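# Load desk flask into incubator shelf and close it

## Task

Take the flask off the desk and set it in the single empty spot on one of the incubator shelves. It must lie flat directly on the shelf, keep the face that was up on the desk facing up, and have nothing sticking out beyond the shelf's front edge. At the end the incubator must be fully closed: glass door completely shut, its latch rotated to horizontal, and the outer door completely shut. You may push the other flasks slightly to make space, but each must stay within roughly a finger's width of its starting spot, lie flat on a shelf, not sit on another flask, and keep the same face up. Otherwise the task fails. The task also fails if any flask touches the floor, if either incubator door is slammed while opening or closing, or if the robot falls over or is left tilted.

## Robot and tools

ROBOT. TidyBot++: a base 0.54 m long, 0.50 m wide and 0.38 m tall on four driven casters. It carries one seven-joint arm ending in a two-finger gripper. The shoulder sits 0.12 m ahead of the base centre and 0.68 m off the floor. Segment lengths are 0.42 m (upper arm), 0.31 m (forearm) and 0.31 m (wrist to hand point). The arm starts folded with the hand pointing down. Two cameras: base_camera (pinhole, 644x364) and wrist_camera (fisheye, 644x476, looking along the hand).

FRAMES. All positions are in metres. In the base frame the origin is on the floor below the base centre, with x ahead, y to the left and z up. hand_pose and hand_target use this frame. The reported point is midway between the finger pads. The hand's z axis runs out along the fingers, and the fingers open along its y axis. The odometry frame is the base frame as it was when the scene began. base_odometry comes only from wheel rotation, so slip is counted as travel. Heading is in radians, positive to the left, between -3.142 and 3.142. base_tilt is in degrees, and forward or right is positive when the robot leans that way.

move. An action is made of base, joints and/or target, plus optional speeds. Everything named starts at the same moment.
- base: an object holding relative offsets, measured from the base pose in the most recent state report. translate_m is forward (+) in metres, -2 to 2. strafe_m is leftward (+) in metres, -2 to 2. rotate_rad is counter-clockwise from above (+) in radians, -6.3 to 6.3.
- joints: absolute targets keyed by name, in radians. joint_2_rad: -2.249 to 2.249, 0 is upper arm vertical, + leans forward. joint_4_rad: -2.579 to 2.579, 0 is straight, − bends the forearm forward when joint_3 is 3.14. joint_6_rad: -2.099 to 2.099, − bends the hand forward. joint_1, joint_3, joint_5 and joint_7 are unlimited and take the shorter way round. To turn past half a turn, send steps of less than half a turn. joint_1 + is clockwise from above, which is the opposite of heading. With the hand pointing down, joint_7 + is counter-clockwise, and at 1.57 the fingers open left and right. gripper_pos runs from 0 (open) to 1 (closed), and the gap is about 85·(1−gripper_pos) mm. Tolerances are ±0.039 for joints 1–4, ±0.095 for joints 5–7 and ±0.03 for the gripper.
- target: one list of seven numbers, [x, y, z, qw, qx, qy, qz]. This is an absolute hand pose in the base frame. When target is used, joints may only contain gripper_pos.
- speeds: optional per-action caps. translate_m and strafe_m take 0.05–0.5 m/s, rotate_rad takes 0.1–1.57 rad/s. If translate_m and strafe_m are combined, put the cap on only one of them.
- cameras: a list from base_camera, wrist_camera, all. Omit it for all cameras, or give [] for none.
- blocking: true (the default) returns once everything is at rest. false returns after about 0.5 s while motion continues. A later move overrides only the parts it names.
An unknown key makes the call invalid. An out-of-range value gets it refused, and a refusal or an unplanned stop cancels the rest of that reply's moves, waits and finished_scene.

wait(seconds 0–10, cameras) sends no command and returns the state. stop(cameras) brakes every running motion. zoom_image(camera, region [x0,y0,x1,y1]) enlarges part of that camera's latest image, at most 504x504 px, with (0,0) at the top left. finished_scene(scene) ends the current scene, using its number. It cannot be undone, and the goal must hold with no robot help.

RESULTS. The move line reads done, or else the worst status word. base_status, joint_status and hand_status can read moving, done, off_target (resting away from the target and possibly still pushing), contact_stop, time_out, not_followed, torque_fault or limit_stop_at_motor_heat. "joint command not followed" or "pose unreachable" means a safety check held the arm back, for example to avoid self-collision. There is no check for the arm hitting the base. "ARM HIT" reports a hard hit against the base or the arm itself. motor_effort gives a percentage of maximum per motor, with the peak in brackets. Temperatures are listed per joint. on_its_own lists motion you did not command. The "pictures" line gives the order of the images.

PRACTICE. A hand target usually lands within about 3 cm. To correct it, add (wanted − hand_pose) to your last target. To hold the hand still, resend hand_target, not hand_pose. A load makes the arm sag, so do not command a joint to its current reading while holding something. A base blocked by an obstacle keeps shoving until it times out, and it may report done while still short. Treat "done" on the gripper at 1 as holding nothing. The lowest reach is limited by the floor, and closed fingertips stick out about 20 mm past the hand point. With the hand pointing down, its height tops out around 0.94 m, and only near the base.

AVOID. Dropping flasks or letting go of moving parts. Slamming doors, by moving them slowly. Hard pushes. Gripping too hard on something that still rests on a surface. Twisting or yanking while gripping. Driving or turning while the arm is snagged above about 0.6 m, which can tip the robot. Reaching far out from folded over nearby furniture. Swinging a stretched arm sideways. Torque spikes above 104.5 N m (joints 1–4) or 51.3 N m (joints 5–7), which freeze the arm for 10 s. Motor heat from long loaded or stretched holds: a MOTOR HOT warning appears at 60 °C, and at 75 °C the arm goes slack.

Each tool is called after ">>>" in YAML: its name, and indented under it one key for each argument.

## Session

>>> move:

Scene clock: 0.00 s.
Motor temperatures (°C): [32 21 24 32 35 36 39]
base_odometry: x=+0.000 y=+0.000 heading=+0.000
base_tilt: forward=+0.1 right=-0.3
base_status: not commanded
joint_positions: joint_1_rad=+0.042 joint_2_rad=-0.342 joint_3_rad=+3.141 joint_4_rad=-2.506 joint_5_rad=-0.027 joint_6_rad=-0.916 joint_7_rad=+1.559 gripper_pos=+0.000
joint_status: not commanded
motor_effort: joint_1_rad=+0 joint_2_rad=-1 joint_3_rad=+0 joint_4_rad=+15 joint_5_rad=+1 joint_6_rad=+1 joint_7_rad=+1
hand_pose: x=+0.2581 y=+0.0022 z=+0.5919 quat_wxyz=(-0.010, +0.999, -0.034, +0.031) (m; base frame)
hand_target: x=+0.2583 y=+0.0022 z=+0.5920 quat_wxyz=(-0.010, +0.999, -0.034, +0.031) (m; base frame)
hand_status: not commanded
pictures: base_camera, wrist_camera

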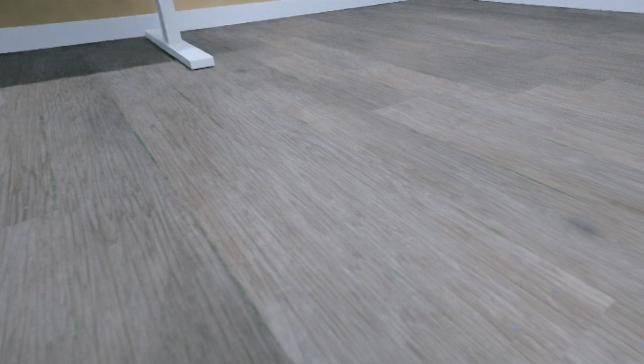

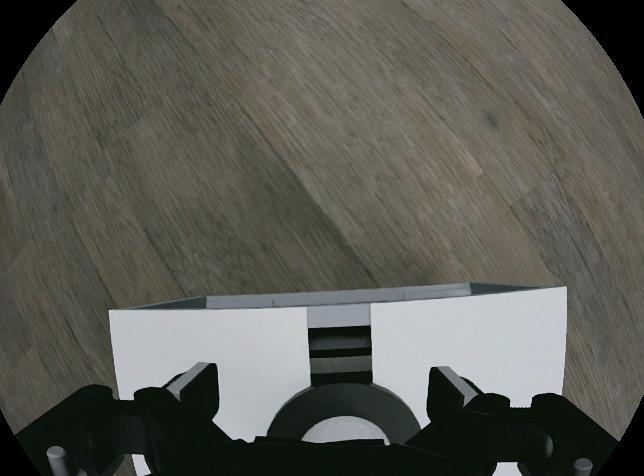

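>>> move:
  joints: {"joint_6_rad": 0.45, "joint_2_rad": -0.5, "joint_4_rad": -2.1}

>>> move:
  base: {"rotate_rad": 0.9}

>>> move:
  base: {"rotate_rad": -1.8}

Scene clock: 8.67 s.
Motor temperatures (°C): [32 21 24 32 35 36 39]
move: done
base_odometry: x=+0.000 y=+0.000 heading=+0.000
base_tilt: forward=+0.0 right=-0.3
base_status: not commanded
joint_positions: joint_1_rad=+0.042 joint_2_rad=-0.494 joint_3_rad=+3.141 joint_4_rad=-2.106 joint_5_rad=-0.027 joint_6_rad=+0.397 joint_7_rad=+1.559 gripper_pos=+0.000
joint_status: all done
motor_effort: joint_1_rad=-1(1) joint_2_rad=-4(7) joint_3_rad=+0(1) joint_4_rad=+22(22) joint_5_rad=+0(1) joint_6_rad=+8(9) joint_7_rad=+0(1)
hand_pose: x=+0.5251 y=-0.0183 z=+1.1475 quat_wxyz=(+0.005, +0.570, -0.026, +0.821) (m; base frame)
hand_target: x=+0.5152 y=-0.0183 z=+1.1690 quat_wxyz=(+0.005, +0.543, -0.026, +0.839) (m; base frame)
hand_status: not commanded
pictures: base_camera, wrist_camera

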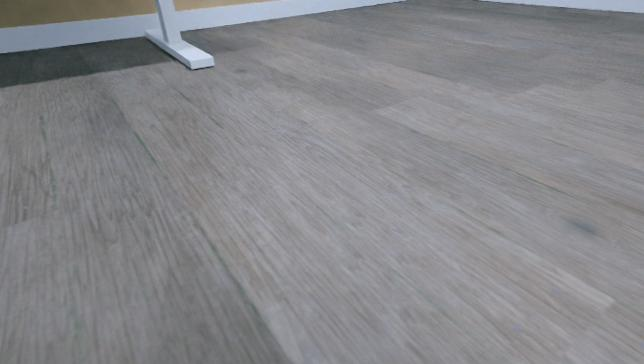

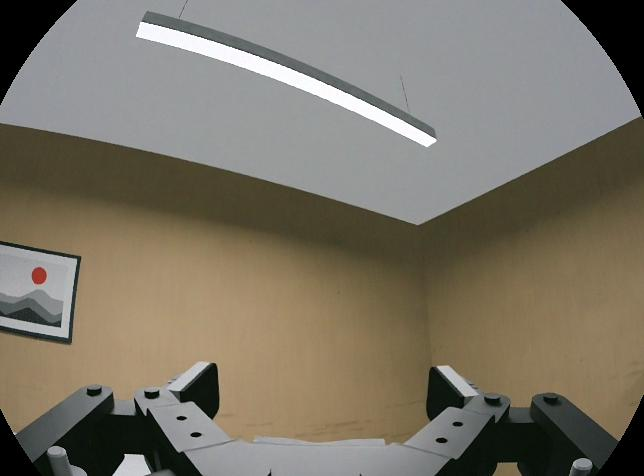

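Scene clock: 10.50 s.
Motor temperatures (°C): [32 21 24 32 35 36 39]
move: done
base_odometry: x=+0.000 y=+0.000 heading=+0.900
base_tilt: forward=+0.0 right=-0.3
base_status: done
joint_positions: joint_1_rad=+0.042 joint_2_rad=-0.494 joint_3_rad=+3.140 joint_4_rad=-2.106 joint_5_rad=-0.027 joint_6_rad=+0.400 joint_7_rad=+1.559 gripper_pos=+0.000
joint_status: not commanded
motor_effort: joint_1_rad=-1(2) joint_2_rad=-4(5) joint_3_rad=+0(2) joint_4_rad=+21(22) joint_5_rad=+0(1) joint_6_rad=+9(9) joint_7_rad=+1(1)
hand_pose: x=+0.5248 y=-0.0179 z=+1.1483 quat_wxyz=(+0.005, +0.569, -0.026, +0.822) (m; base frame)
hand_target: x=+0.5152 y=-0.0183 z=+1.1690 quat_wxyz=(+0.005, +0.543, -0.026, +0.839) (m; base frame)
hand_status: not commanded
pictures: base_camera, wrist_camera

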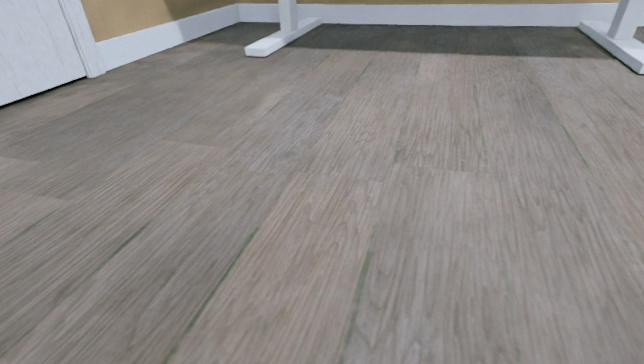

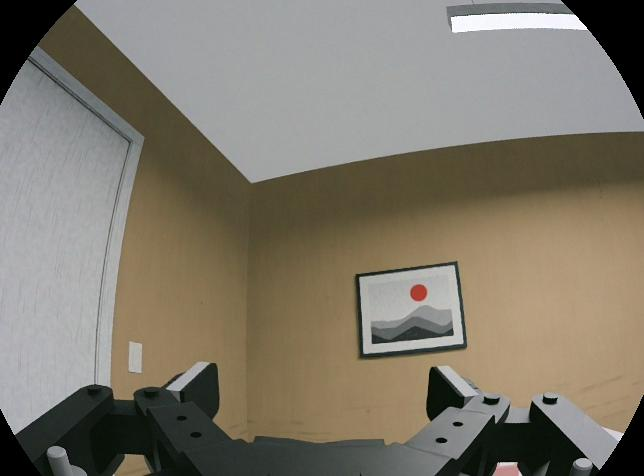

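Scene clock: 13.07 s.
Motor temperatures (°C): [32 21 24 32 35 36 39]
move: done
base_odometry: x=+0.000 y=+0.000 heading=-0.900
base_tilt: forward=+0.0 right=-0.3
base_status: done
joint_positions: joint_1_rad=+0.042 joint_2_rad=-0.494 joint_3_rad=+3.140 joint_4_rad=-2.106 joint_5_rad=-0.027 joint_6_rad=+0.400 joint_7_rad=+1.559 gripper_pos=+0.000
joint_status: not commanded
motor_effort: joint_1_rad=+0(2) joint_2_rad=-4(6) joint_3_rad=+0(2) joint_4_rad=+22(22) joint_5_rad=+0(1) joint_6_rad=+8(9) joint_7_rad=+1(1)
hand_pose: x=+0.5248 y=-0.0177 z=+1.1484 quat_wxyz=(+0.005, +0.569, -0.026, +0.822) (m; base frame)
hand_target: x=+0.5152 y=-0.0183 z=+1.1690 quat_wxyz=(+0.005, +0.543, -0.026, +0.839) (m; base frame)
hand_status: not commanded
pictures: base_camera, wrist_camera

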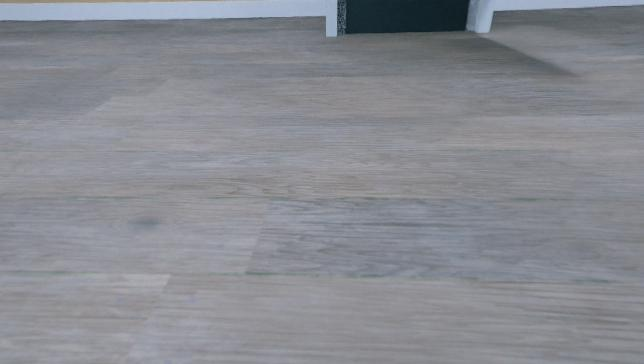

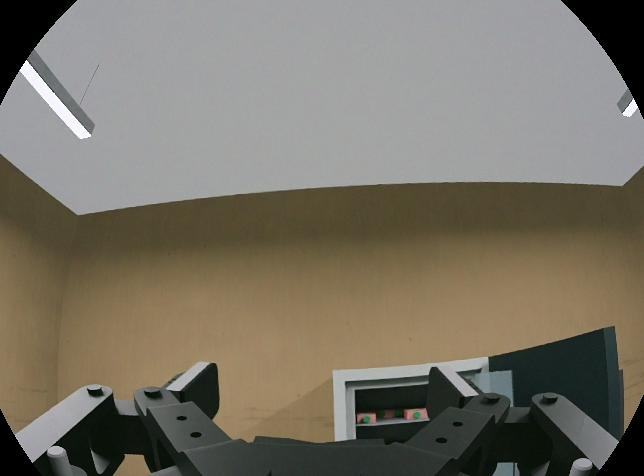

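>>> move:
  joints: {"joint_6_rad": -0.2}
  base: {"rotate_rad": -0.15}

>>> move:
  base: {"rotate_rad": 1.65}

Scene clock: 25.80 s.
Motor temperatures (°C): [32 21 24 32 35 36 39]
move: done
base_odometry: x=+0.000 y=+0.000 heading=-1.050
base_tilt: forward=+0.1 right=-0.3
base_status: done
joint_positions: joint_1_rad=+0.042 joint_2_rad=-0.495 joint_3_rad=+3.140 joint_4_rad=-2.105 joint_5_rad=-0.027 joint_6_rad=-0.158 joint_7_rad=+1.559 gripper_pos=+0.000
joint_status: all done
motor_effort: joint_1_rad=+0(2) joint_2_rad=-4(5) joint_3_rad=+0(2) joint_4_rad=+22(24) joint_5_rad=+0(1) joint_6_rad=+9(10) joint_7_rad=+1(1)
hand_pose: x=+0.5382 y=-0.0141 z=+0.9789 quat_wxyz=(-0.001, +0.773, -0.029, +0.634) (m; base frame)
hand_target: x=+0.5344 y=-0.0138 z=+0.9712 quat_wxyz=(-0.001, +0.783, -0.029, +0.622) (m; base frame)
hand_status: not commanded
pictures: base_camera, wrist_camera

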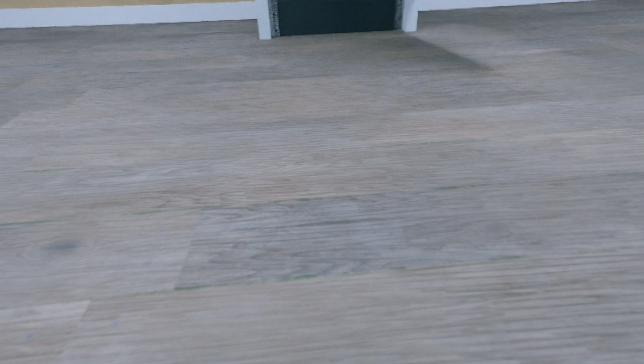

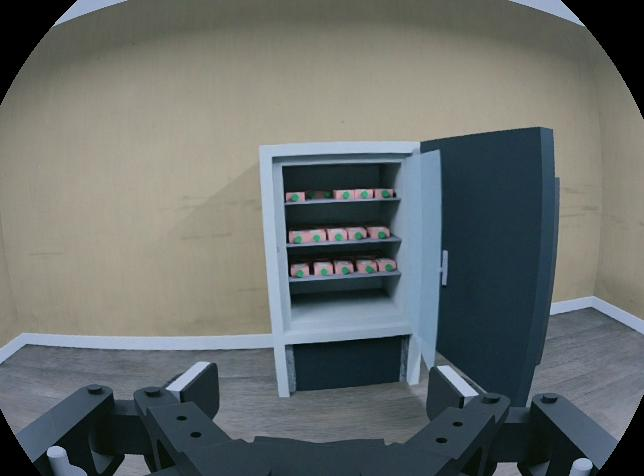

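Scene clock: 28.23 s.
Motor temperatures (°C): [32 21 24 32 35 36 39]
move: done
base_odometry: x=+0.000 y=+0.000 heading=+0.600
base_tilt: forward=+0.0 right=-0.3
base_status: done
joint_positions: joint_1_rad=+0.042 joint_2_rad=-0.495 joint_3_rad=+3.140 joint_4_rad=-2.105 joint_5_rad=-0.027 joint_6_rad=-0.158 joint_7_rad=+1.559 gripper_pos=+0.000
joint_status: not commanded
motor_effort: joint_1_rad=+0(2) joint_2_rad=-4(5) joint_3_rad=-1(2) joint_4_rad=+22(23) joint_5_rad=+0(1) joint_6_rad=+9(9) joint_7_rad=+1(1)
hand_pose: x=+0.5382 y=-0.0142 z=+0.9789 quat_wxyz=(-0.001, +0.773, -0.029, +0.634) (m; base frame)
hand_target: x=+0.5344 y=-0.0138 z=+0.9712 quat_wxyz=(-0.001, +0.783, -0.029, +0.622) (m; base frame)
hand_status: not commanded
pictures: base_camera, wrist_camera

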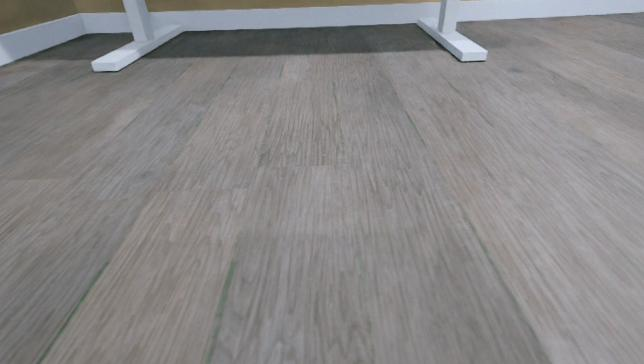

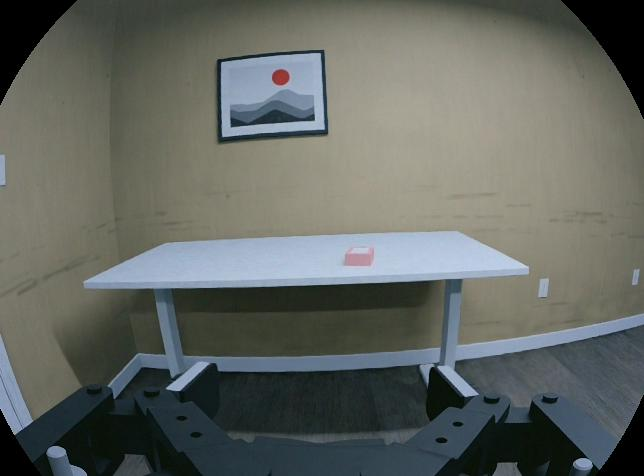

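>>> zoom_image:
  camera: "wrist_camera"
  region: [280, 220, 440, 300]

>>> move:
  base: {"rotate_rad": -1.65}
  cameras: ["wrist_camera"]

>>> zoom_image:
  camera: "wrist_camera"
  region: [260, 140, 420, 300]

>>> zoom_image:
  camera: "wrist_camera"
  region: [380, 110, 580, 420]

Scaled by 3.150.

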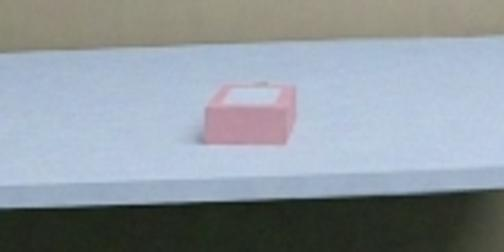

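Scene clock: 39.03 s.
Motor temperatures (°C): [32 21 24 32 35 36 39]
move: done
base_odometry: x=+0.000 y=+0.000 heading=-1.050
base_tilt: forward=+0.0 right=-0.3
base_status: done
joint_positions: joint_1_rad=+0.041 joint_2_rad=-0.495 joint_3_rad=+3.140 joint_4_rad=-2.105 joint_5_rad=-0.027 joint_6_rad=-0.158 joint_7_rad=+1.559 gripper_pos=+0.000
joint_status: not commanded
motor_effort: joint_1_rad=+0(2) joint_2_rad=-4(5) joint_3_rad=+0(2) joint_4_rad=+21(23) joint_5_rad=+0(1) joint_6_rad=+9(9) joint_7_rad=+1(1)
hand_pose: x=+0.5383 y=-0.0137 z=+0.9789 quat_wxyz=(-0.001, +0.773, -0.028, +0.634) (m; base frame)
hand_target: x=+0.5344 y=-0.0138 z=+0.9712 quat_wxyz=(-0.001, +0.783, -0.029, +0.622) (m; base frame)
hand_status: not commanded
pictures: wrist_camera

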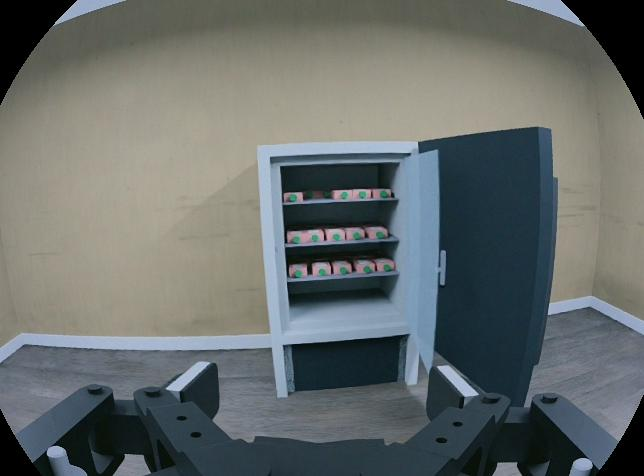

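Scaled by 3.150.

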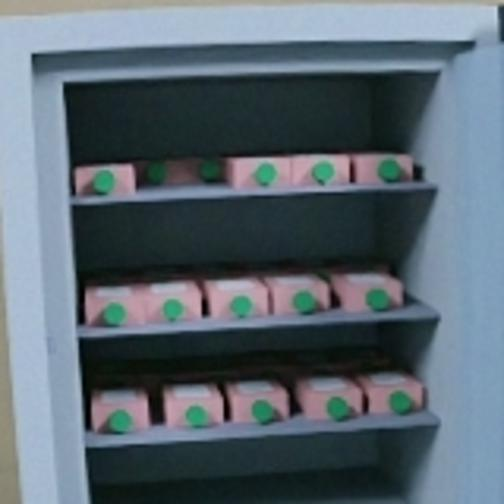

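Scaled by 1.626.

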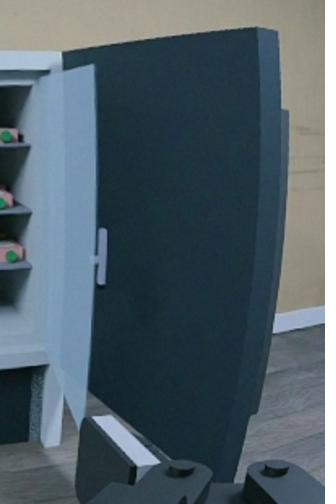

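>>> move:
  base: {"rotate_rad": 1.9}
  cameras: []

>>> move:
  base: {"strafe_m": -0.6, "translate_m": 0.3}

>>> zoom_image:
  camera: "wrist_camera"
  region: [240, 200, 400, 320]

Scene clock: 103.77 s.
Motor temperatures (°C): [32 21 24 32 35 36 39]
move: done
base_odometry: x=+0.000 y=+0.000 heading=+0.850
base_tilt: forward=+0.0 right=-0.3
base_status: done
joint_positions: joint_1_rad=+0.041 joint_2_rad=-0.495 joint_3_rad=+3.140 joint_4_rad=-2.105 joint_5_rad=-0.027 joint_6_rad=-0.158 joint_7_rad=+1.559 gripper_pos=+0.000
joint_status: not commanded
motor_effort: joint_1_rad=-1(2) joint_2_rad=-4(5) joint_3_rad=-1(2) joint_4_rad=+22(23) joint_5_rad=+0(1) joint_6_rad=+9(9) joint_7_rad=+1(1)
hand_pose: x=+0.5383 y=-0.0140 z=+0.9789 quat_wxyz=(-0.001, +0.773, -0.029, +0.634) (m; base frame)
hand_target: x=+0.5344 y=-0.0138 z=+0.9712 quat_wxyz=(-0.001, +0.783, -0.029, +0.622) (m; base frame)
hand_status: not commanded
pictures: none
No camera images: "cameras" was empty.

Scene clock: 106.47 s.
Motor temperatures (°C): [32 21 24 32 35 36 39]
move: done
base_odometry: x=+0.649 y=-0.171 heading=+0.850
base_tilt: forward=+0.1 right=-0.4
base_status: done
joint_positions: joint_1_rad=+0.041 joint_2_rad=-0.495 joint_3_rad=+3.140 joint_4_rad=-2.105 joint_5_rad=-0.027 joint_6_rad=-0.158 joint_7_rad=+1.559 gripper_pos=+0.000
joint_status: not commanded
motor_effort: joint_1_rad=+0(1) joint_2_rad=-4(6) joint_3_rad=+0(2) joint_4_rad=+22(23) joint_5_rad=+0(1) joint_6_rad=+9(9) joint_7_rad=+0(1)
hand_pose: x=+0.5381 y=-0.0139 z=+0.9791 quat_wxyz=(-0.001, +0.772, -0.029, +0.634) (m; base frame)
hand_target: x=+0.5344 y=-0.0138 z=+0.9712 quat_wxyz=(-0.001, +0.783, -0.029, +0.622) (m; base frame)
hand_status: not commanded
pictures: base_camera, wrist_camera

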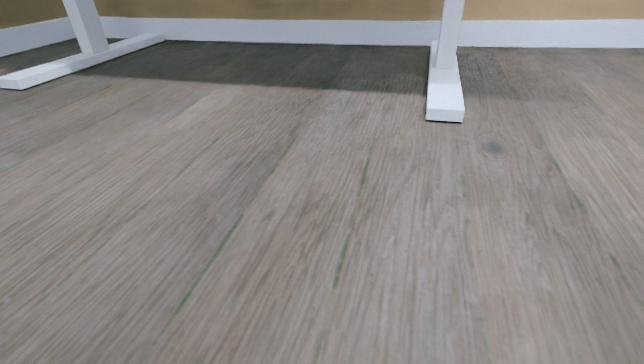

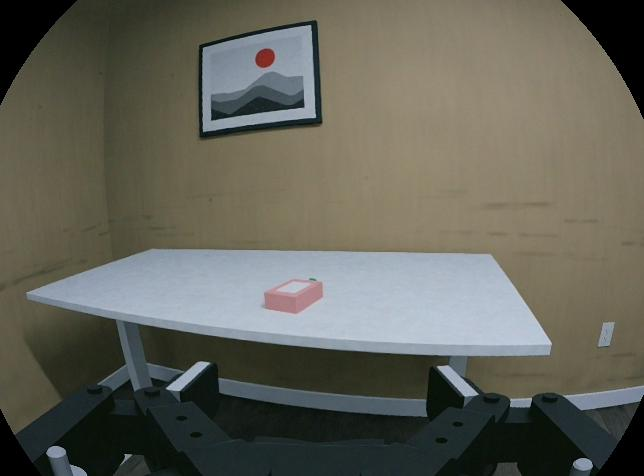

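Scaled by 3.150.

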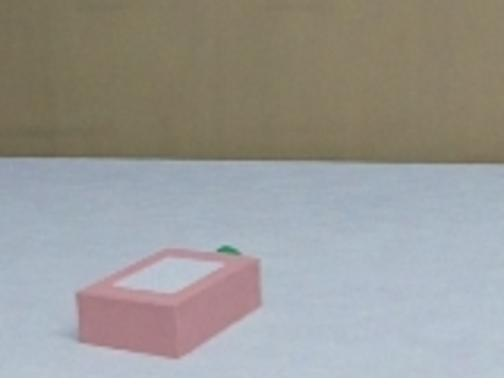

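>>> move:
  joints: {"joint_1_rad": 0, "joint_2_rad": 0.226, "joint_4_rad": -0.945, "joint_6_rad": -1.97}
  base: {"translate_m": 0.45}
  speeds: {"translate_m": 0.2}

Scene clock: 128.17 s.
Motor temperatures (°C): [32 21 24 32 35 36 39]
move: done
base_odometry: x=+0.946 y=+0.168 heading=+0.850
base_tilt: forward=+0.0 right=-0.3
base_status: done
joint_positions: joint_1_rad=+0.016 joint_2_rad=+0.231 joint_3_rad=+3.140 joint_4_rad=-0.963 joint_5_rad=-0.027 joint_6_rad=-1.917 joint_7_rad=+1.559 gripper_pos=+0.000
joint_status: all done
motor_effort: joint_1_rad=-1(2) joint_2_rad=-24(27) joint_3_rad=-1(2) joint_4_rad=+16(23) joint_5_rad=+0(1) joint_6_rad=+1(10) joint_7_rad=+0(1)
hand_pose: x=+0.5174 y=+0.0034 z=+0.8959 quat_wxyz=(-0.013, +1.000, -0.008, +0.015) (m; base frame)
hand_target: x=+0.5030 y=+0.0093 z=+0.9030 quat_wxyz=(-0.012, +1.000, +0.000, +0.000) (m; base frame)
hand_status: not commanded
pictures: base_camera, wrist_camera

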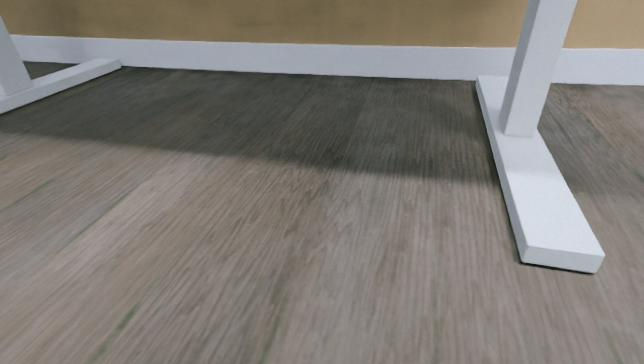

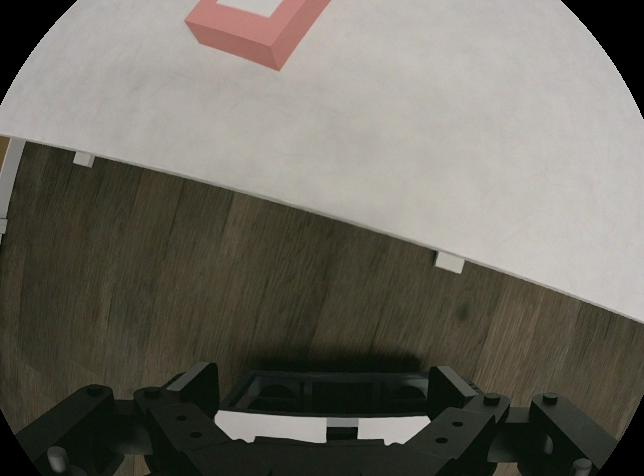

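>>> move:
  base: {"rotate_rad": -0.29}
  cameras: []

>>> move:
  base: {"strafe_m": 0.28, "translate_m": 0.12}
  speeds: {"translate_m": 0.2}

Scene clock: 146.10 s.
Motor temperatures (°C): [32 21 24 32 35 35 39]
move: done
base_odometry: x=+0.946 y=+0.168 heading=+0.560
base_tilt: forward=+0.0 right=-0.3
base_status: done
joint_positions: joint_1_rad=+0.009 joint_2_rad=+0.231 joint_3_rad=+3.142 joint_4_rad=-0.963 joint_5_rad=-0.027 joint_6_rad=-1.919 joint_7_rad=+1.559 gripper_pos=+0.000
joint_status: not commanded
motor_effort: joint_1_rad=-1(3) joint_2_rad=-24(25) joint_3_rad=-1(3) joint_4_rad=+16(16) joint_5_rad=+0(1) joint_6_rad=+0(1) joint_7_rad=+1(1)
hand_pose: x=+0.5167 y=+0.0053 z=+0.8959 quat_wxyz=(-0.012, +1.000, -0.006, +0.014) (m; base frame)
hand_target: x=+0.5030 y=+0.0093 z=+0.9030 quat_wxyz=(-0.012, +1.000, +0.000, +0.000) (m; base frame)
hand_status: not commanded
pictures: none
No camera images: "cameras" was empty.

Scene clock: 148.40 s.
Motor temperatures (°C): [32 21 24 32 35 35 39]
move: done
base_odometry: x=+0.899 y=+0.469 heading=+0.560
base_tilt: forward=+0.0 right=-0.3
base_status: done
joint_positions: joint_1_rad=+0.005 joint_2_rad=+0.231 joint_3_rad=+3.142 joint_4_rad=-0.962 joint_5_rad=-0.027 joint_6_rad=-1.920 joint_7_rad=+1.559 gripper_pos=+0.000
joint_status: not commanded
motor_effort: joint_1_rad=-1(3) joint_2_rad=-24(26) joint_3_rad=-1(2) joint_4_rad=+16(16) joint_5_rad=+0(1) joint_6_rad=+1(1) joint_7_rad=+0(1)
hand_pose: x=+0.5164 y=+0.0071 z=+0.8961 quat_wxyz=(-0.012, +1.000, -0.004, +0.014) (m; base frame)
hand_target: x=+0.5030 y=+0.0093 z=+0.9030 quat_wxyz=(-0.012, +1.000, +0.000, +0.000) (m; base frame)
hand_status: not commanded
pictures: base_camera, wrist_camera

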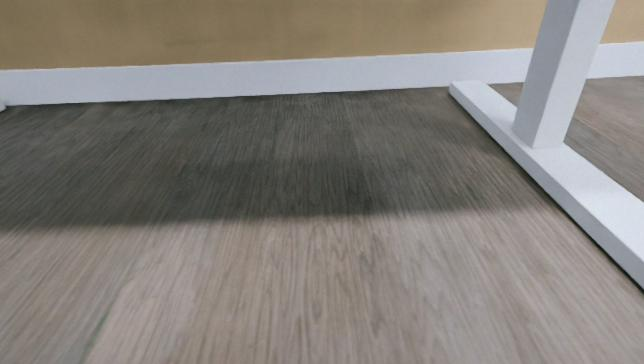

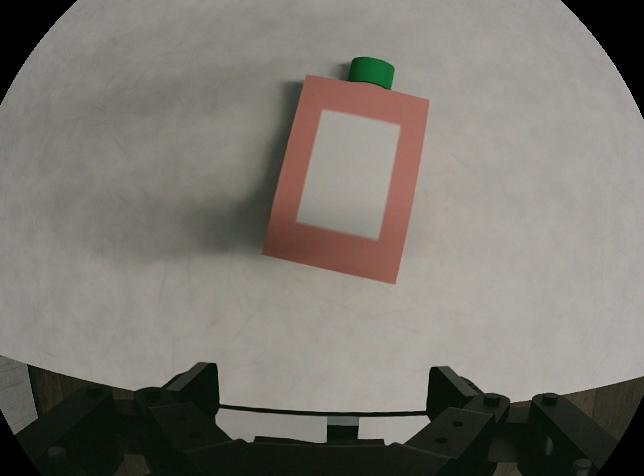

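>>> move:
  base: {"strafe_m": -0.04, "translate_m": 0.13}
  speeds: {"translate_m": 0.15}
  joints: {"joint_7_rad": 1.36}

Scene clock: 181.50 s.
Motor temperatures (°C): [32 21 24 32 35 35 39]
move: done
base_odometry: x=+1.030 y=+0.504 heading=+0.560
base_tilt: forward=+0.0 right=-0.3
base_status: done
joint_positions: joint_1_rad=+0.005 joint_2_rad=+0.233 joint_3_rad=+3.142 joint_4_rad=-0.962 joint_5_rad=-0.027 joint_6_rad=-1.923 joint_7_rad=+1.392 gripper_pos=+0.000
joint_status: all done
motor_effort: joint_1_rad=+0(2) joint_2_rad=-24(27) joint_3_rad=-1(2) joint_4_rad=+16(16) joint_5_rad=+0(1) joint_6_rad=+1(1) joint_7_rad=+1(1)
hand_pose: x=+0.5161 y=+0.0070 z=+0.8954 quat_wxyz=(-0.013, +0.996, -0.087, +0.011) (m; base frame)
hand_target: x=+0.5030 y=+0.0093 z=+0.9030 quat_wxyz=(-0.012, +0.995, -0.100, -0.001) (m; base frame)
hand_status: not commanded
pictures: base_camera, wrist_camera

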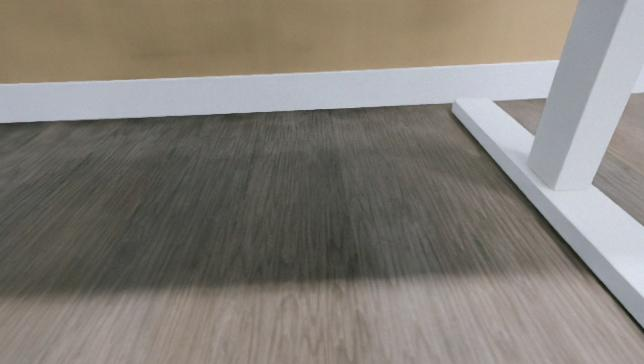

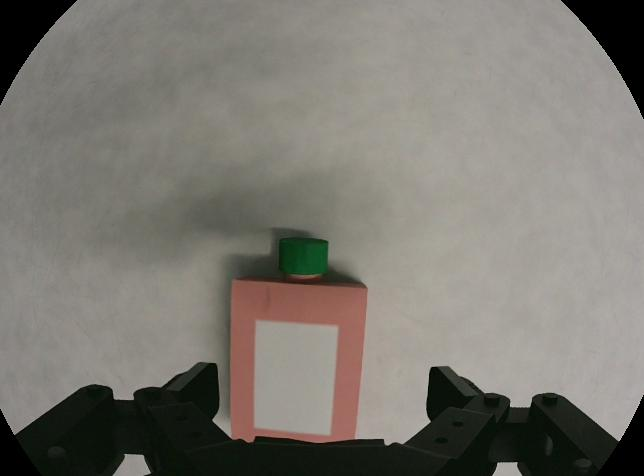

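>>> move:
  joints: {"joint_2_rad": 0.35, "joint_4_rad": -1.024, "joint_6_rad": -1.791}
  cameras: ["wrist_camera"]

Scene clock: 201.63 s.
Motor temperatures (°C): [32 21 24 32 35 35 39]
move: done
base_odometry: x=+1.030 y=+0.504 heading=+0.560
base_tilt: forward=+0.1 right=-0.4
base_status: not commanded
joint_positions: joint_1_rad=+0.005 joint_2_rad=+0.362 joint_3_rad=+3.142 joint_4_rad=-1.018 joint_5_rad=-0.027 joint_6_rad=-1.833 joint_7_rad=+1.392 gripper_pos=+0.000
joint_status: all done
motor_effort: joint_1_rad=+0(1) joint_2_rad=-29(34) joint_3_rad=-1(3) joint_4_rad=+16(17) joint_5_rad=+0(0) joint_6_rad=+0(2) joint_7_rad=+0(1)
hand_pose: x=+0.5546 y=+0.0071 z=+0.8245 quat_wxyz=(-0.010, +0.995, -0.089, -0.037) (m; base frame)
hand_target: x=+0.5642 y=+0.0098 z=+0.8274 quat_wxyz=(-0.012, +0.995, -0.102, -0.013) (m; base frame)
hand_status: not commanded
pictures: wrist_camera

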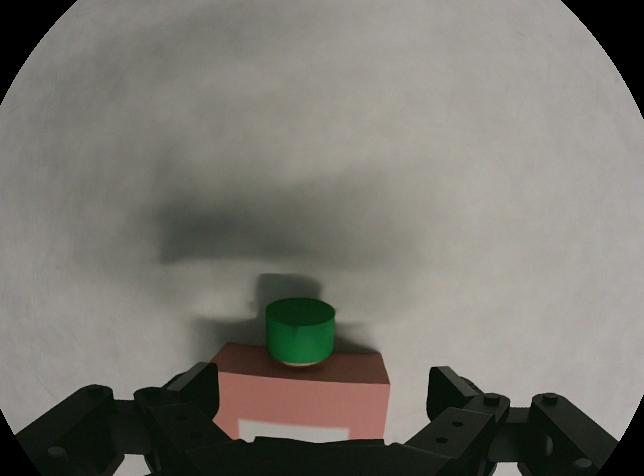

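>>> move:
  joints: {"joint_1_rad": -0.015, "joint_2_rad": 0.343, "joint_4_rad": -1.115, "joint_6_rad": -1.65, "joint_7_rad": 1.34}
  cameras: ["wrist_camera"]

Scene clock: 240.73 s.
Motor temperatures (°C): [32 22 24 32 35 35 39]
move: done
base_odometry: x=+1.030 y=+0.504 heading=+0.560
base_tilt: forward=+0.0 right=-0.3
base_status: not commanded
joint_positions: joint_1_rad=-0.001 joint_2_rad=+0.360 joint_3_rad=+3.142 joint_4_rad=-1.105 joint_5_rad=-0.027 joint_6_rad=-1.702 joint_7_rad=+1.392 gripper_pos=+0.000
joint_status: all done
motor_effort: joint_1_rad=-1(1) joint_2_rad=-29(31) joint_3_rad=-1(2) joint_4_rad=+17(18) joint_5_rad=+0(1) joint_6_rad=+0(1) joint_7_rad=+0(1)
hand_pose: x=+0.5718 y=+0.0100 z=+0.7974 quat_wxyz=(-0.012, +0.996, -0.087, -0.014) (m; base frame)
hand_target: x=+0.5831 y=+0.0169 z=+0.8025 quat_wxyz=(-0.015, +0.994, -0.106, +0.015) (m; base frame)
hand_status: not commanded
pictures: wrist_camera

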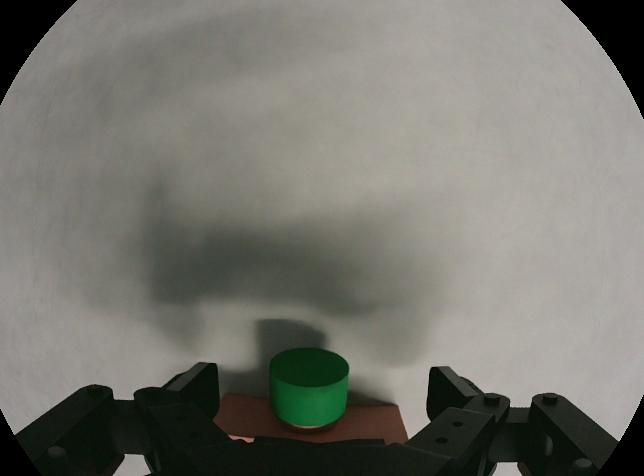

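>>> move:
  joints: {"joint_1_rad": -0.022, "joint_2_rad": 0.326, "joint_4_rad": -1.201, "joint_6_rad": -1.56}
  cameras: ["wrist_camera"]

Scene clock: 250.93 s.
Motor temperatures (°C): [32 22 24 32 35 35 39]
move: done
base_odometry: x=+1.030 y=+0.504 heading=+0.560
base_tilt: forward=+0.1 right=-0.3
base_status: not commanded
joint_positions: joint_1_rad=-0.007 joint_2_rad=+0.350 joint_3_rad=+3.142 joint_4_rad=-1.191 joint_5_rad=-0.027 joint_6_rad=-1.613 joint_7_rad=+1.392 gripper_pos=+0.000
joint_status: all done
motor_effort: joint_1_rad=+1(1) joint_2_rad=-29(31) joint_3_rad=-1(2) joint_4_rad=+16(18) joint_5_rad=+0(0) joint_6_rad=+0(1) joint_7_rad=+0(1)
hand_pose: x=+0.5735 y=+0.0127 z=+0.7755 quat_wxyz=(-0.013, +0.996, -0.085, -0.007) (m; base frame)
hand_target: x=+0.5844 y=+0.0203 z=+0.7835 quat_wxyz=(-0.017, +0.994, -0.104, +0.025) (m; base frame)
hand_status: not commanded
pictures: wrist_camera

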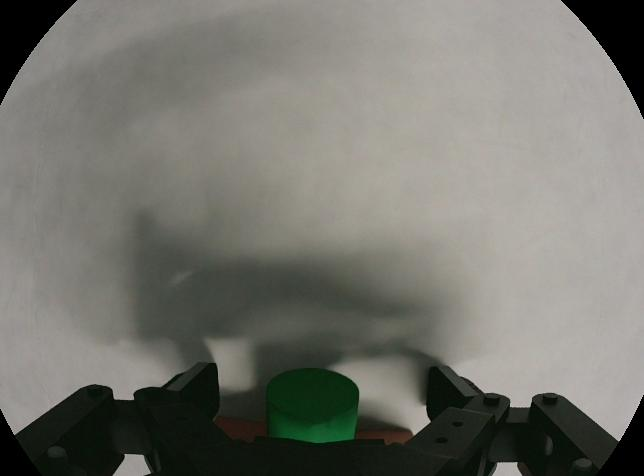

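>>> move:
  joints: {"gripper_pos": 0.5}

>>> move:
  joints: {"gripper_pos": 0.68}
  cameras: ["wrist_camera"]

Scene clock: 257.67 s.
Motor temperatures (°C): [32 22 24 32 35 35 39]
move: done
base_odometry: x=+1.030 y=+0.504 heading=+0.560
base_tilt: forward=+0.0 right=-0.3
base_status: not commanded
joint_positions: joint_1_rad=-0.007 joint_2_rad=+0.331 joint_3_rad=+3.142 joint_4_rad=-1.191 joint_5_rad=-0.027 joint_6_rad=-1.611 joint_7_rad=+1.392 gripper_pos=+0.500
joint_status: all done
motor_effort: joint_1_rad=-1(3) joint_2_rad=-26(29) joint_3_rad=-2(3) joint_4_rad=+14(17) joint_5_rad=-1(3) joint_6_rad=+1(1) joint_7_rad=+0(1)
hand_pose: x=+0.5723 y=+0.0126 z=+0.7839 quat_wxyz=(-0.013, +0.996, -0.085, +0.003) (m; base frame)
hand_target: x=+0.5844 y=+0.0203 z=+0.7835 quat_wxyz=(-0.017, +0.994, -0.104, +0.025) (m; base frame)
hand_status: not commanded
pictures: base_camera, wrist_camera

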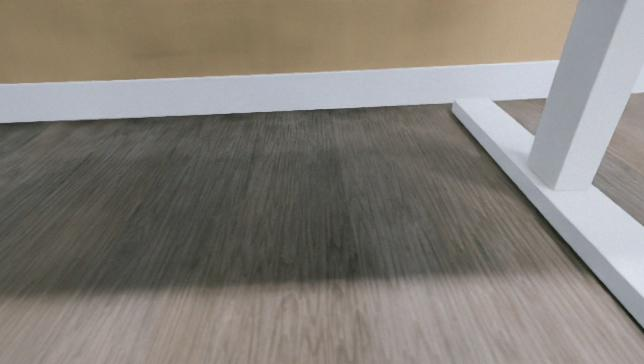

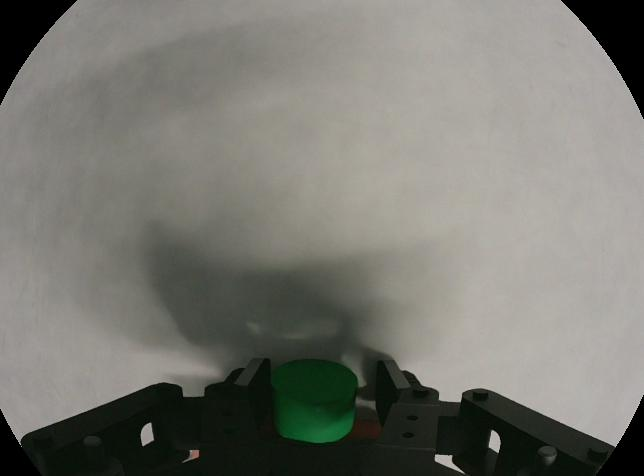

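Scene clock: 258.27 s.
Motor temperatures (°C): [32 22 24 32 35 35 39]
move: done
base_odometry: x=+1.030 y=+0.504 heading=+0.560
base_tilt: forward=+0.0 right=-0.4
base_status: not commanded
joint_positions: joint_1_rad=-0.007 joint_2_rad=+0.328 joint_3_rad=+3.142 joint_4_rad=-1.191 joint_5_rad=-0.027 joint_6_rad=-1.611 joint_7_rad=+1.392 gripper_pos=+0.667
joint_status: all done
motor_effort: joint_1_rad=-2(2) joint_2_rad=-25(25) joint_3_rad=-2(3) joint_4_rad=+14(15) joint_5_rad=+0(2) joint_6_rad=+1(1) joint_7_rad=+1(1)
hand_pose: x=+0.5721 y=+0.0126 z=+0.7855 quat_wxyz=(-0.014, +0.996, -0.085, +0.005) (m; base frame)
hand_target: x=+0.5844 y=+0.0203 z=+0.7835 quat_wxyz=(-0.017, +0.994, -0.104, +0.025) (m; base frame)
hand_status: not commanded
pictures: wrist_camera

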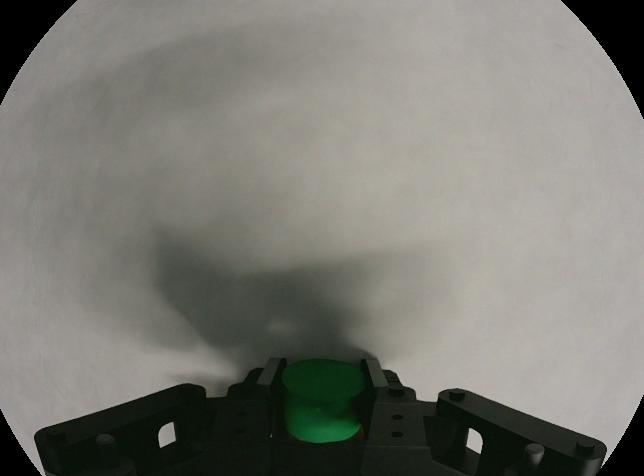

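>>> move:
  joints: {"joint_2_rad": 0.295}
  cameras: []

>>> move:
  joints: {"gripper_pos": 0.8}
  cameras: ["wrist_camera"]

Scene clock: 266.73 s.
Motor temperatures (°C): [32 22 24 32 35 35 39]
move: done
base_odometry: x=+1.030 y=+0.504 heading=+0.560
base_tilt: forward=+0.1 right=-0.3
base_status: not commanded
joint_positions: joint_1_rad=-0.008 joint_2_rad=+0.323 joint_3_rad=+3.142 joint_4_rad=-1.195 joint_5_rad=-0.027 joint_6_rad=-1.609 joint_7_rad=+1.392 gripper_pos=+0.667
joint_status: all done
motor_effort: joint_1_rad=-1(2) joint_2_rad=-29(29) joint_3_rad=-1(2) joint_4_rad=+17(18) joint_5_rad=+0(0) joint_6_rad=+0(1) joint_7_rad=+0(1)
hand_pose: x=+0.5708 y=+0.0130 z=+0.7864 quat_wxyz=(-0.014, +0.996, -0.085, +0.006) (m; base frame)
hand_target: x=+0.5811 y=+0.0202 z=+0.7979 quat_wxyz=(-0.019, +0.994, -0.103, +0.041) (m; base frame)
hand_status: not commanded
pictures: none
No camera images: "cameras" was empty.

Scene clock: 267.27 s.
Motor temperatures (°C): [32 22 24 32 35 35 39]
move: off_target
base_odometry: x=+1.030 y=+0.504 heading=+0.560
base_tilt: forward=+0.1 right=-0.3
base_status: not commanded
joint_positions: joint_1_rad=-0.008 joint_2_rad=+0.322 joint_3_rad=+3.142 joint_4_rad=-1.195 joint_5_rad=-0.027 joint_6_rad=-1.609 joint_7_rad=+1.392 gripper_pos=+0.678
joint_status: gripper_pos off_target (ended at +0.678, target +0.800)
motor_effort: joint_1_rad=+0(1) joint_2_rad=-28(29) joint_3_rad=-1(2) joint_4_rad=+17(18) joint_5_rad=+0(1) joint_6_rad=+1(1) joint_7_rad=+1(1)
hand_pose: x=+0.5708 y=+0.0130 z=+0.7864 quat_wxyz=(-0.014, +0.996, -0.085, +0.006) (m; base frame)
hand_target: x=+0.5811 y=+0.0202 z=+0.7979 quat_wxyz=(-0.019, +0.994, -0.103, +0.041) (m; base frame)
hand_status: not commanded
pictures: wrist_camera

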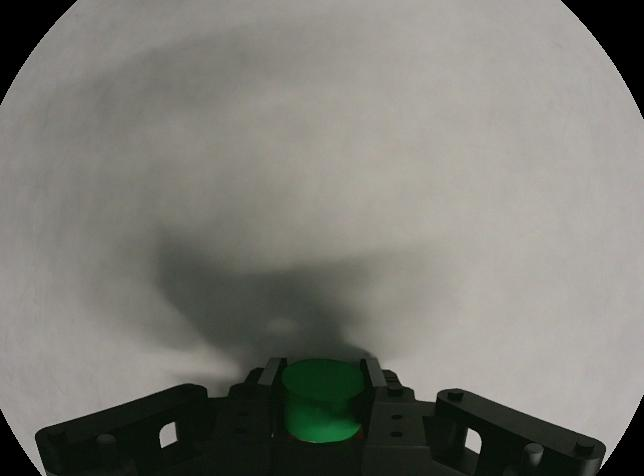

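>>> move:
  joints: {"joint_2_rad": 0.325, "joint_4_rad": -1.052, "joint_6_rad": -1.69, "gripper_pos": 0.9}
  cameras: ["wrist_camera"]

Scene clock: 276.87 s.
Motor temperatures (°C): [32 22 24 32 35 35 39]
move: off_target
base_odometry: x=+1.030 y=+0.504 heading=+0.560
base_tilt: forward=+0.1 right=-0.3
base_status: not commanded
joint_positions: joint_1_rad=-0.008 joint_2_rad=+0.323 joint_3_rad=+3.142 joint_4_rad=-1.069 joint_5_rad=-0.027 joint_6_rad=-1.645 joint_7_rad=+1.392 gripper_pos=+0.678
joint_status: gripper_pos off_target (ended at +0.678, target +0.900); the others done
motor_effort: joint_1_rad=+0(1) joint_2_rad=-29(32) joint_3_rad=-1(2) joint_4_rad=+17(19) joint_5_rad=+0(1) joint_6_rad=+2(2) joint_7_rad=+0(1)
hand_pose: x=+0.5945 y=+0.0132 z=+0.8271 quat_wxyz=(-0.018, +0.995, -0.084, +0.051) (m; base frame)
hand_target: x=+0.5846 y=+0.0202 z=+0.8308 quat_wxyz=(-0.018, +0.994, -0.102, +0.035) (m; base frame)
hand_status: not commanded
pictures: wrist_camera

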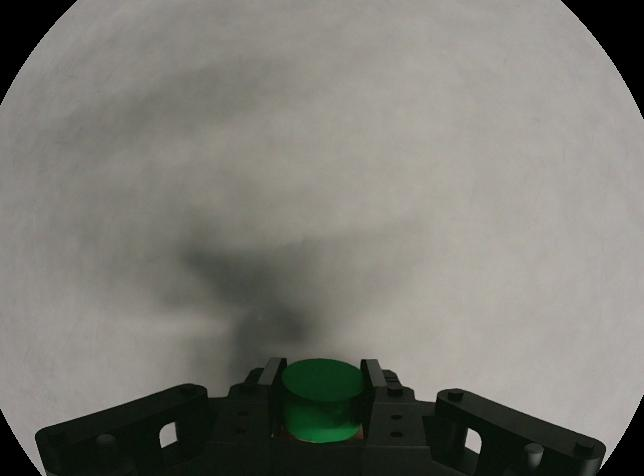

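>>> move:
  joints: {"joint_6_rad": -1.74, "joint_7_rad": -0.2}
  cameras: ["wrist_camera"]

>>> move:
  joints: {"joint_7_rad": -1.57}

Scene clock: 284.50 s.
Motor temperatures (°C): [32 22 24 32 35 35 39]
move: done
base_odometry: x=+1.030 y=+0.504 heading=+0.560
base_tilt: forward=+0.1 right=-0.3
base_status: not commanded
joint_positions: joint_1_rad=-0.008 joint_2_rad=+0.323 joint_3_rad=+3.142 joint_4_rad=-1.069 joint_5_rad=-0.027 joint_6_rad=-1.688 joint_7_rad=-0.123 gripper_pos=+0.678
joint_status: all done
motor_effort: joint_1_rad=-1(1) joint_2_rad=-29(30) joint_3_rad=-1(2) joint_4_rad=+17(18) joint_5_rad=+0(1) joint_6_rad=+1(2) joint_7_rad=+1(2)
hand_pose: x=+0.5811 y=+0.0130 z=+0.8260 quat_wxyz=(-0.032, +0.666, -0.745, +0.010) (m; base frame)
hand_target: x=+0.5691 y=+0.0198 z=+0.8300 quat_wxyz=(-0.018, +0.644, -0.765, -0.003) (m; base frame)
hand_status: not commanded
pictures: wrist_camera

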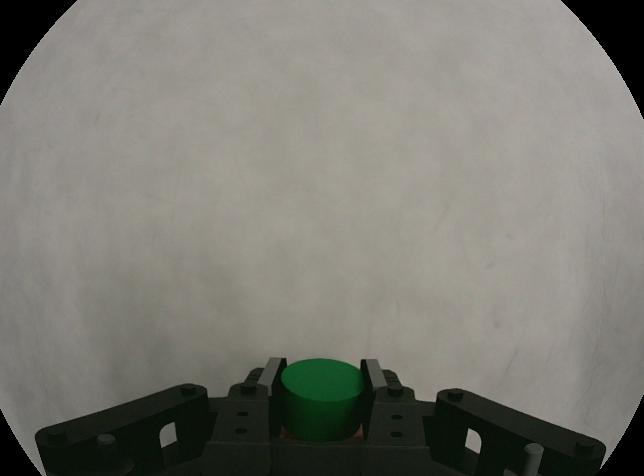

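Scene clock: 286.43 s.
Motor temperatures (°C): [32 22 24 32 35 35 39]
move: done
base_odometry: x=+1.030 y=+0.504 heading=+0.560
base_tilt: forward=+0.0 right=-0.3
base_status: not commanded
joint_positions: joint_1_rad=-0.008 joint_2_rad=+0.323 joint_3_rad=+3.142 joint_4_rad=-1.069 joint_5_rad=-0.027 joint_6_rad=-1.689 joint_7_rad=-1.493 gripper_pos=+0.678
joint_status: all done
motor_effort: joint_1_rad=+0(1) joint_2_rad=-29(30) joint_3_rad=-1(2) joint_4_rad=+17(18) joint_5_rad=+0(1) joint_6_rad=+1(1) joint_7_rad=+0(1)
hand_pose: x=+0.5807 y=+0.0130 z=+0.8260 quat_wxyz=(-0.031, +0.045, -0.998, -0.012) (m; base frame)
hand_target: x=+0.5691 y=+0.0198 z=+0.8300 quat_wxyz=(-0.012, +0.014, -1.000, -0.013) (m; base frame)
hand_status: not commanded
pictures: base_camera, wrist_camera

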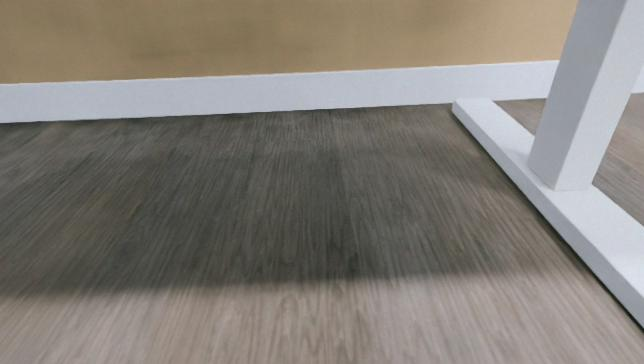

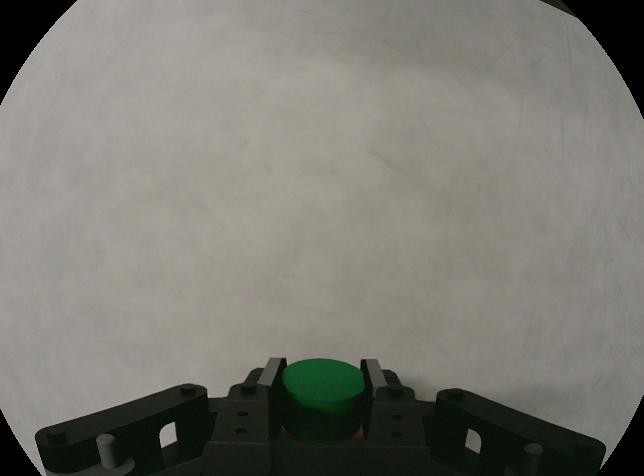

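>>> move:
  base: {"translate_m": -0.2}
  speeds: {"translate_m": 0.15}

Scene clock: 298.40 s.
Motor temperatures (°C): [32 22 24 32 35 35 39]
move: done
base_odometry: x=+0.861 y=+0.398 heading=+0.560
base_tilt: forward=+0.1 right=-0.3
base_status: done
joint_positions: joint_1_rad=-0.011 joint_2_rad=+0.332 joint_3_rad=+3.142 joint_4_rad=-1.068 joint_5_rad=-0.027 joint_6_rad=-1.696 joint_7_rad=-1.493 gripper_pos=+0.678
joint_status: not commanded
motor_effort: joint_1_rad=+0(2) joint_2_rad=-29(32) joint_3_rad=-1(2) joint_4_rad=+17(18) joint_5_rad=+0(1) joint_6_rad=+0(1) joint_7_rad=+0(1)
hand_pose: x=+0.5800 y=+0.0143 z=+0.8218 quat_wxyz=(-0.023, +0.046, -0.999, -0.012) (m; base frame)
hand_target: x=+0.5691 y=+0.0198 z=+0.8300 quat_wxyz=(-0.012, +0.014, -1.000, -0.013) (m; base frame)
hand_status: not commanded
pictures: base_camera, wrist_camera

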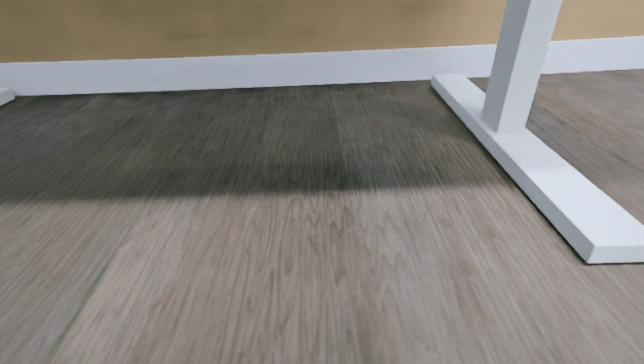

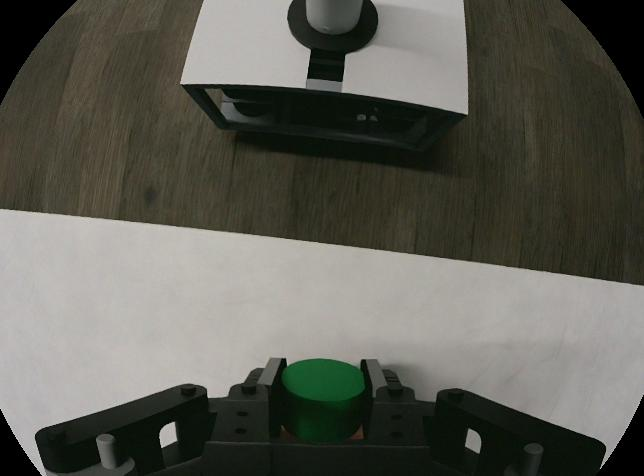

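>>> move:
  joints: {"joint_2_rad": 0.34, "joint_4_rad": -1.158, "joint_6_rad": -1.585}
  cameras: ["wrist_camera"]

Scene clock: 310.43 s.
Motor temperatures (°C): [32 22 24 32 35 35 39]
move: done
base_odometry: x=+0.861 y=+0.398 heading=+0.560
base_tilt: forward=+0.0 right=-0.3
base_status: not commanded
joint_positions: joint_1_rad=-0.011 joint_2_rad=+0.344 joint_3_rad=+3.142 joint_4_rad=-1.152 joint_5_rad=-0.027 joint_6_rad=-1.627 joint_7_rad=-1.493 gripper_pos=+0.678
joint_status: all done
motor_effort: joint_1_rad=+0(1) joint_2_rad=-30(31) joint_3_rad=-1(2) joint_4_rad=+17(18) joint_5_rad=+0(1) joint_6_rad=+0(1) joint_7_rad=+1(1)
hand_pose: x=+0.5799 y=+0.0144 z=+0.7901 quat_wxyz=(-0.009, +0.045, -0.999, -0.013) (m; base frame)
hand_target: x=+0.5907 y=+0.0204 z=+0.7907 quat_wxyz=(-0.029, +0.012, -0.999, -0.014) (m; base frame)
hand_status: not commanded
pictures: wrist_camera

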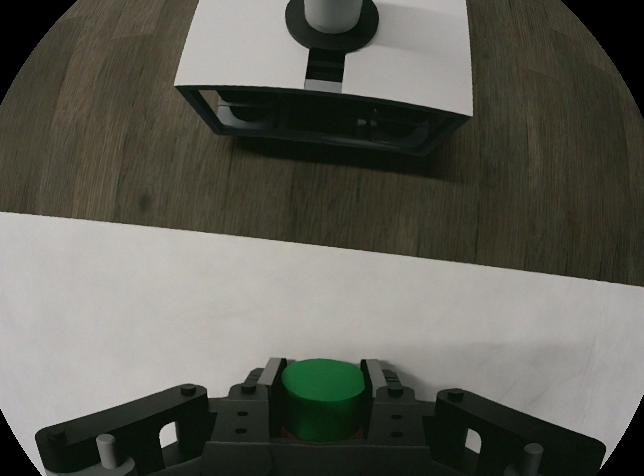

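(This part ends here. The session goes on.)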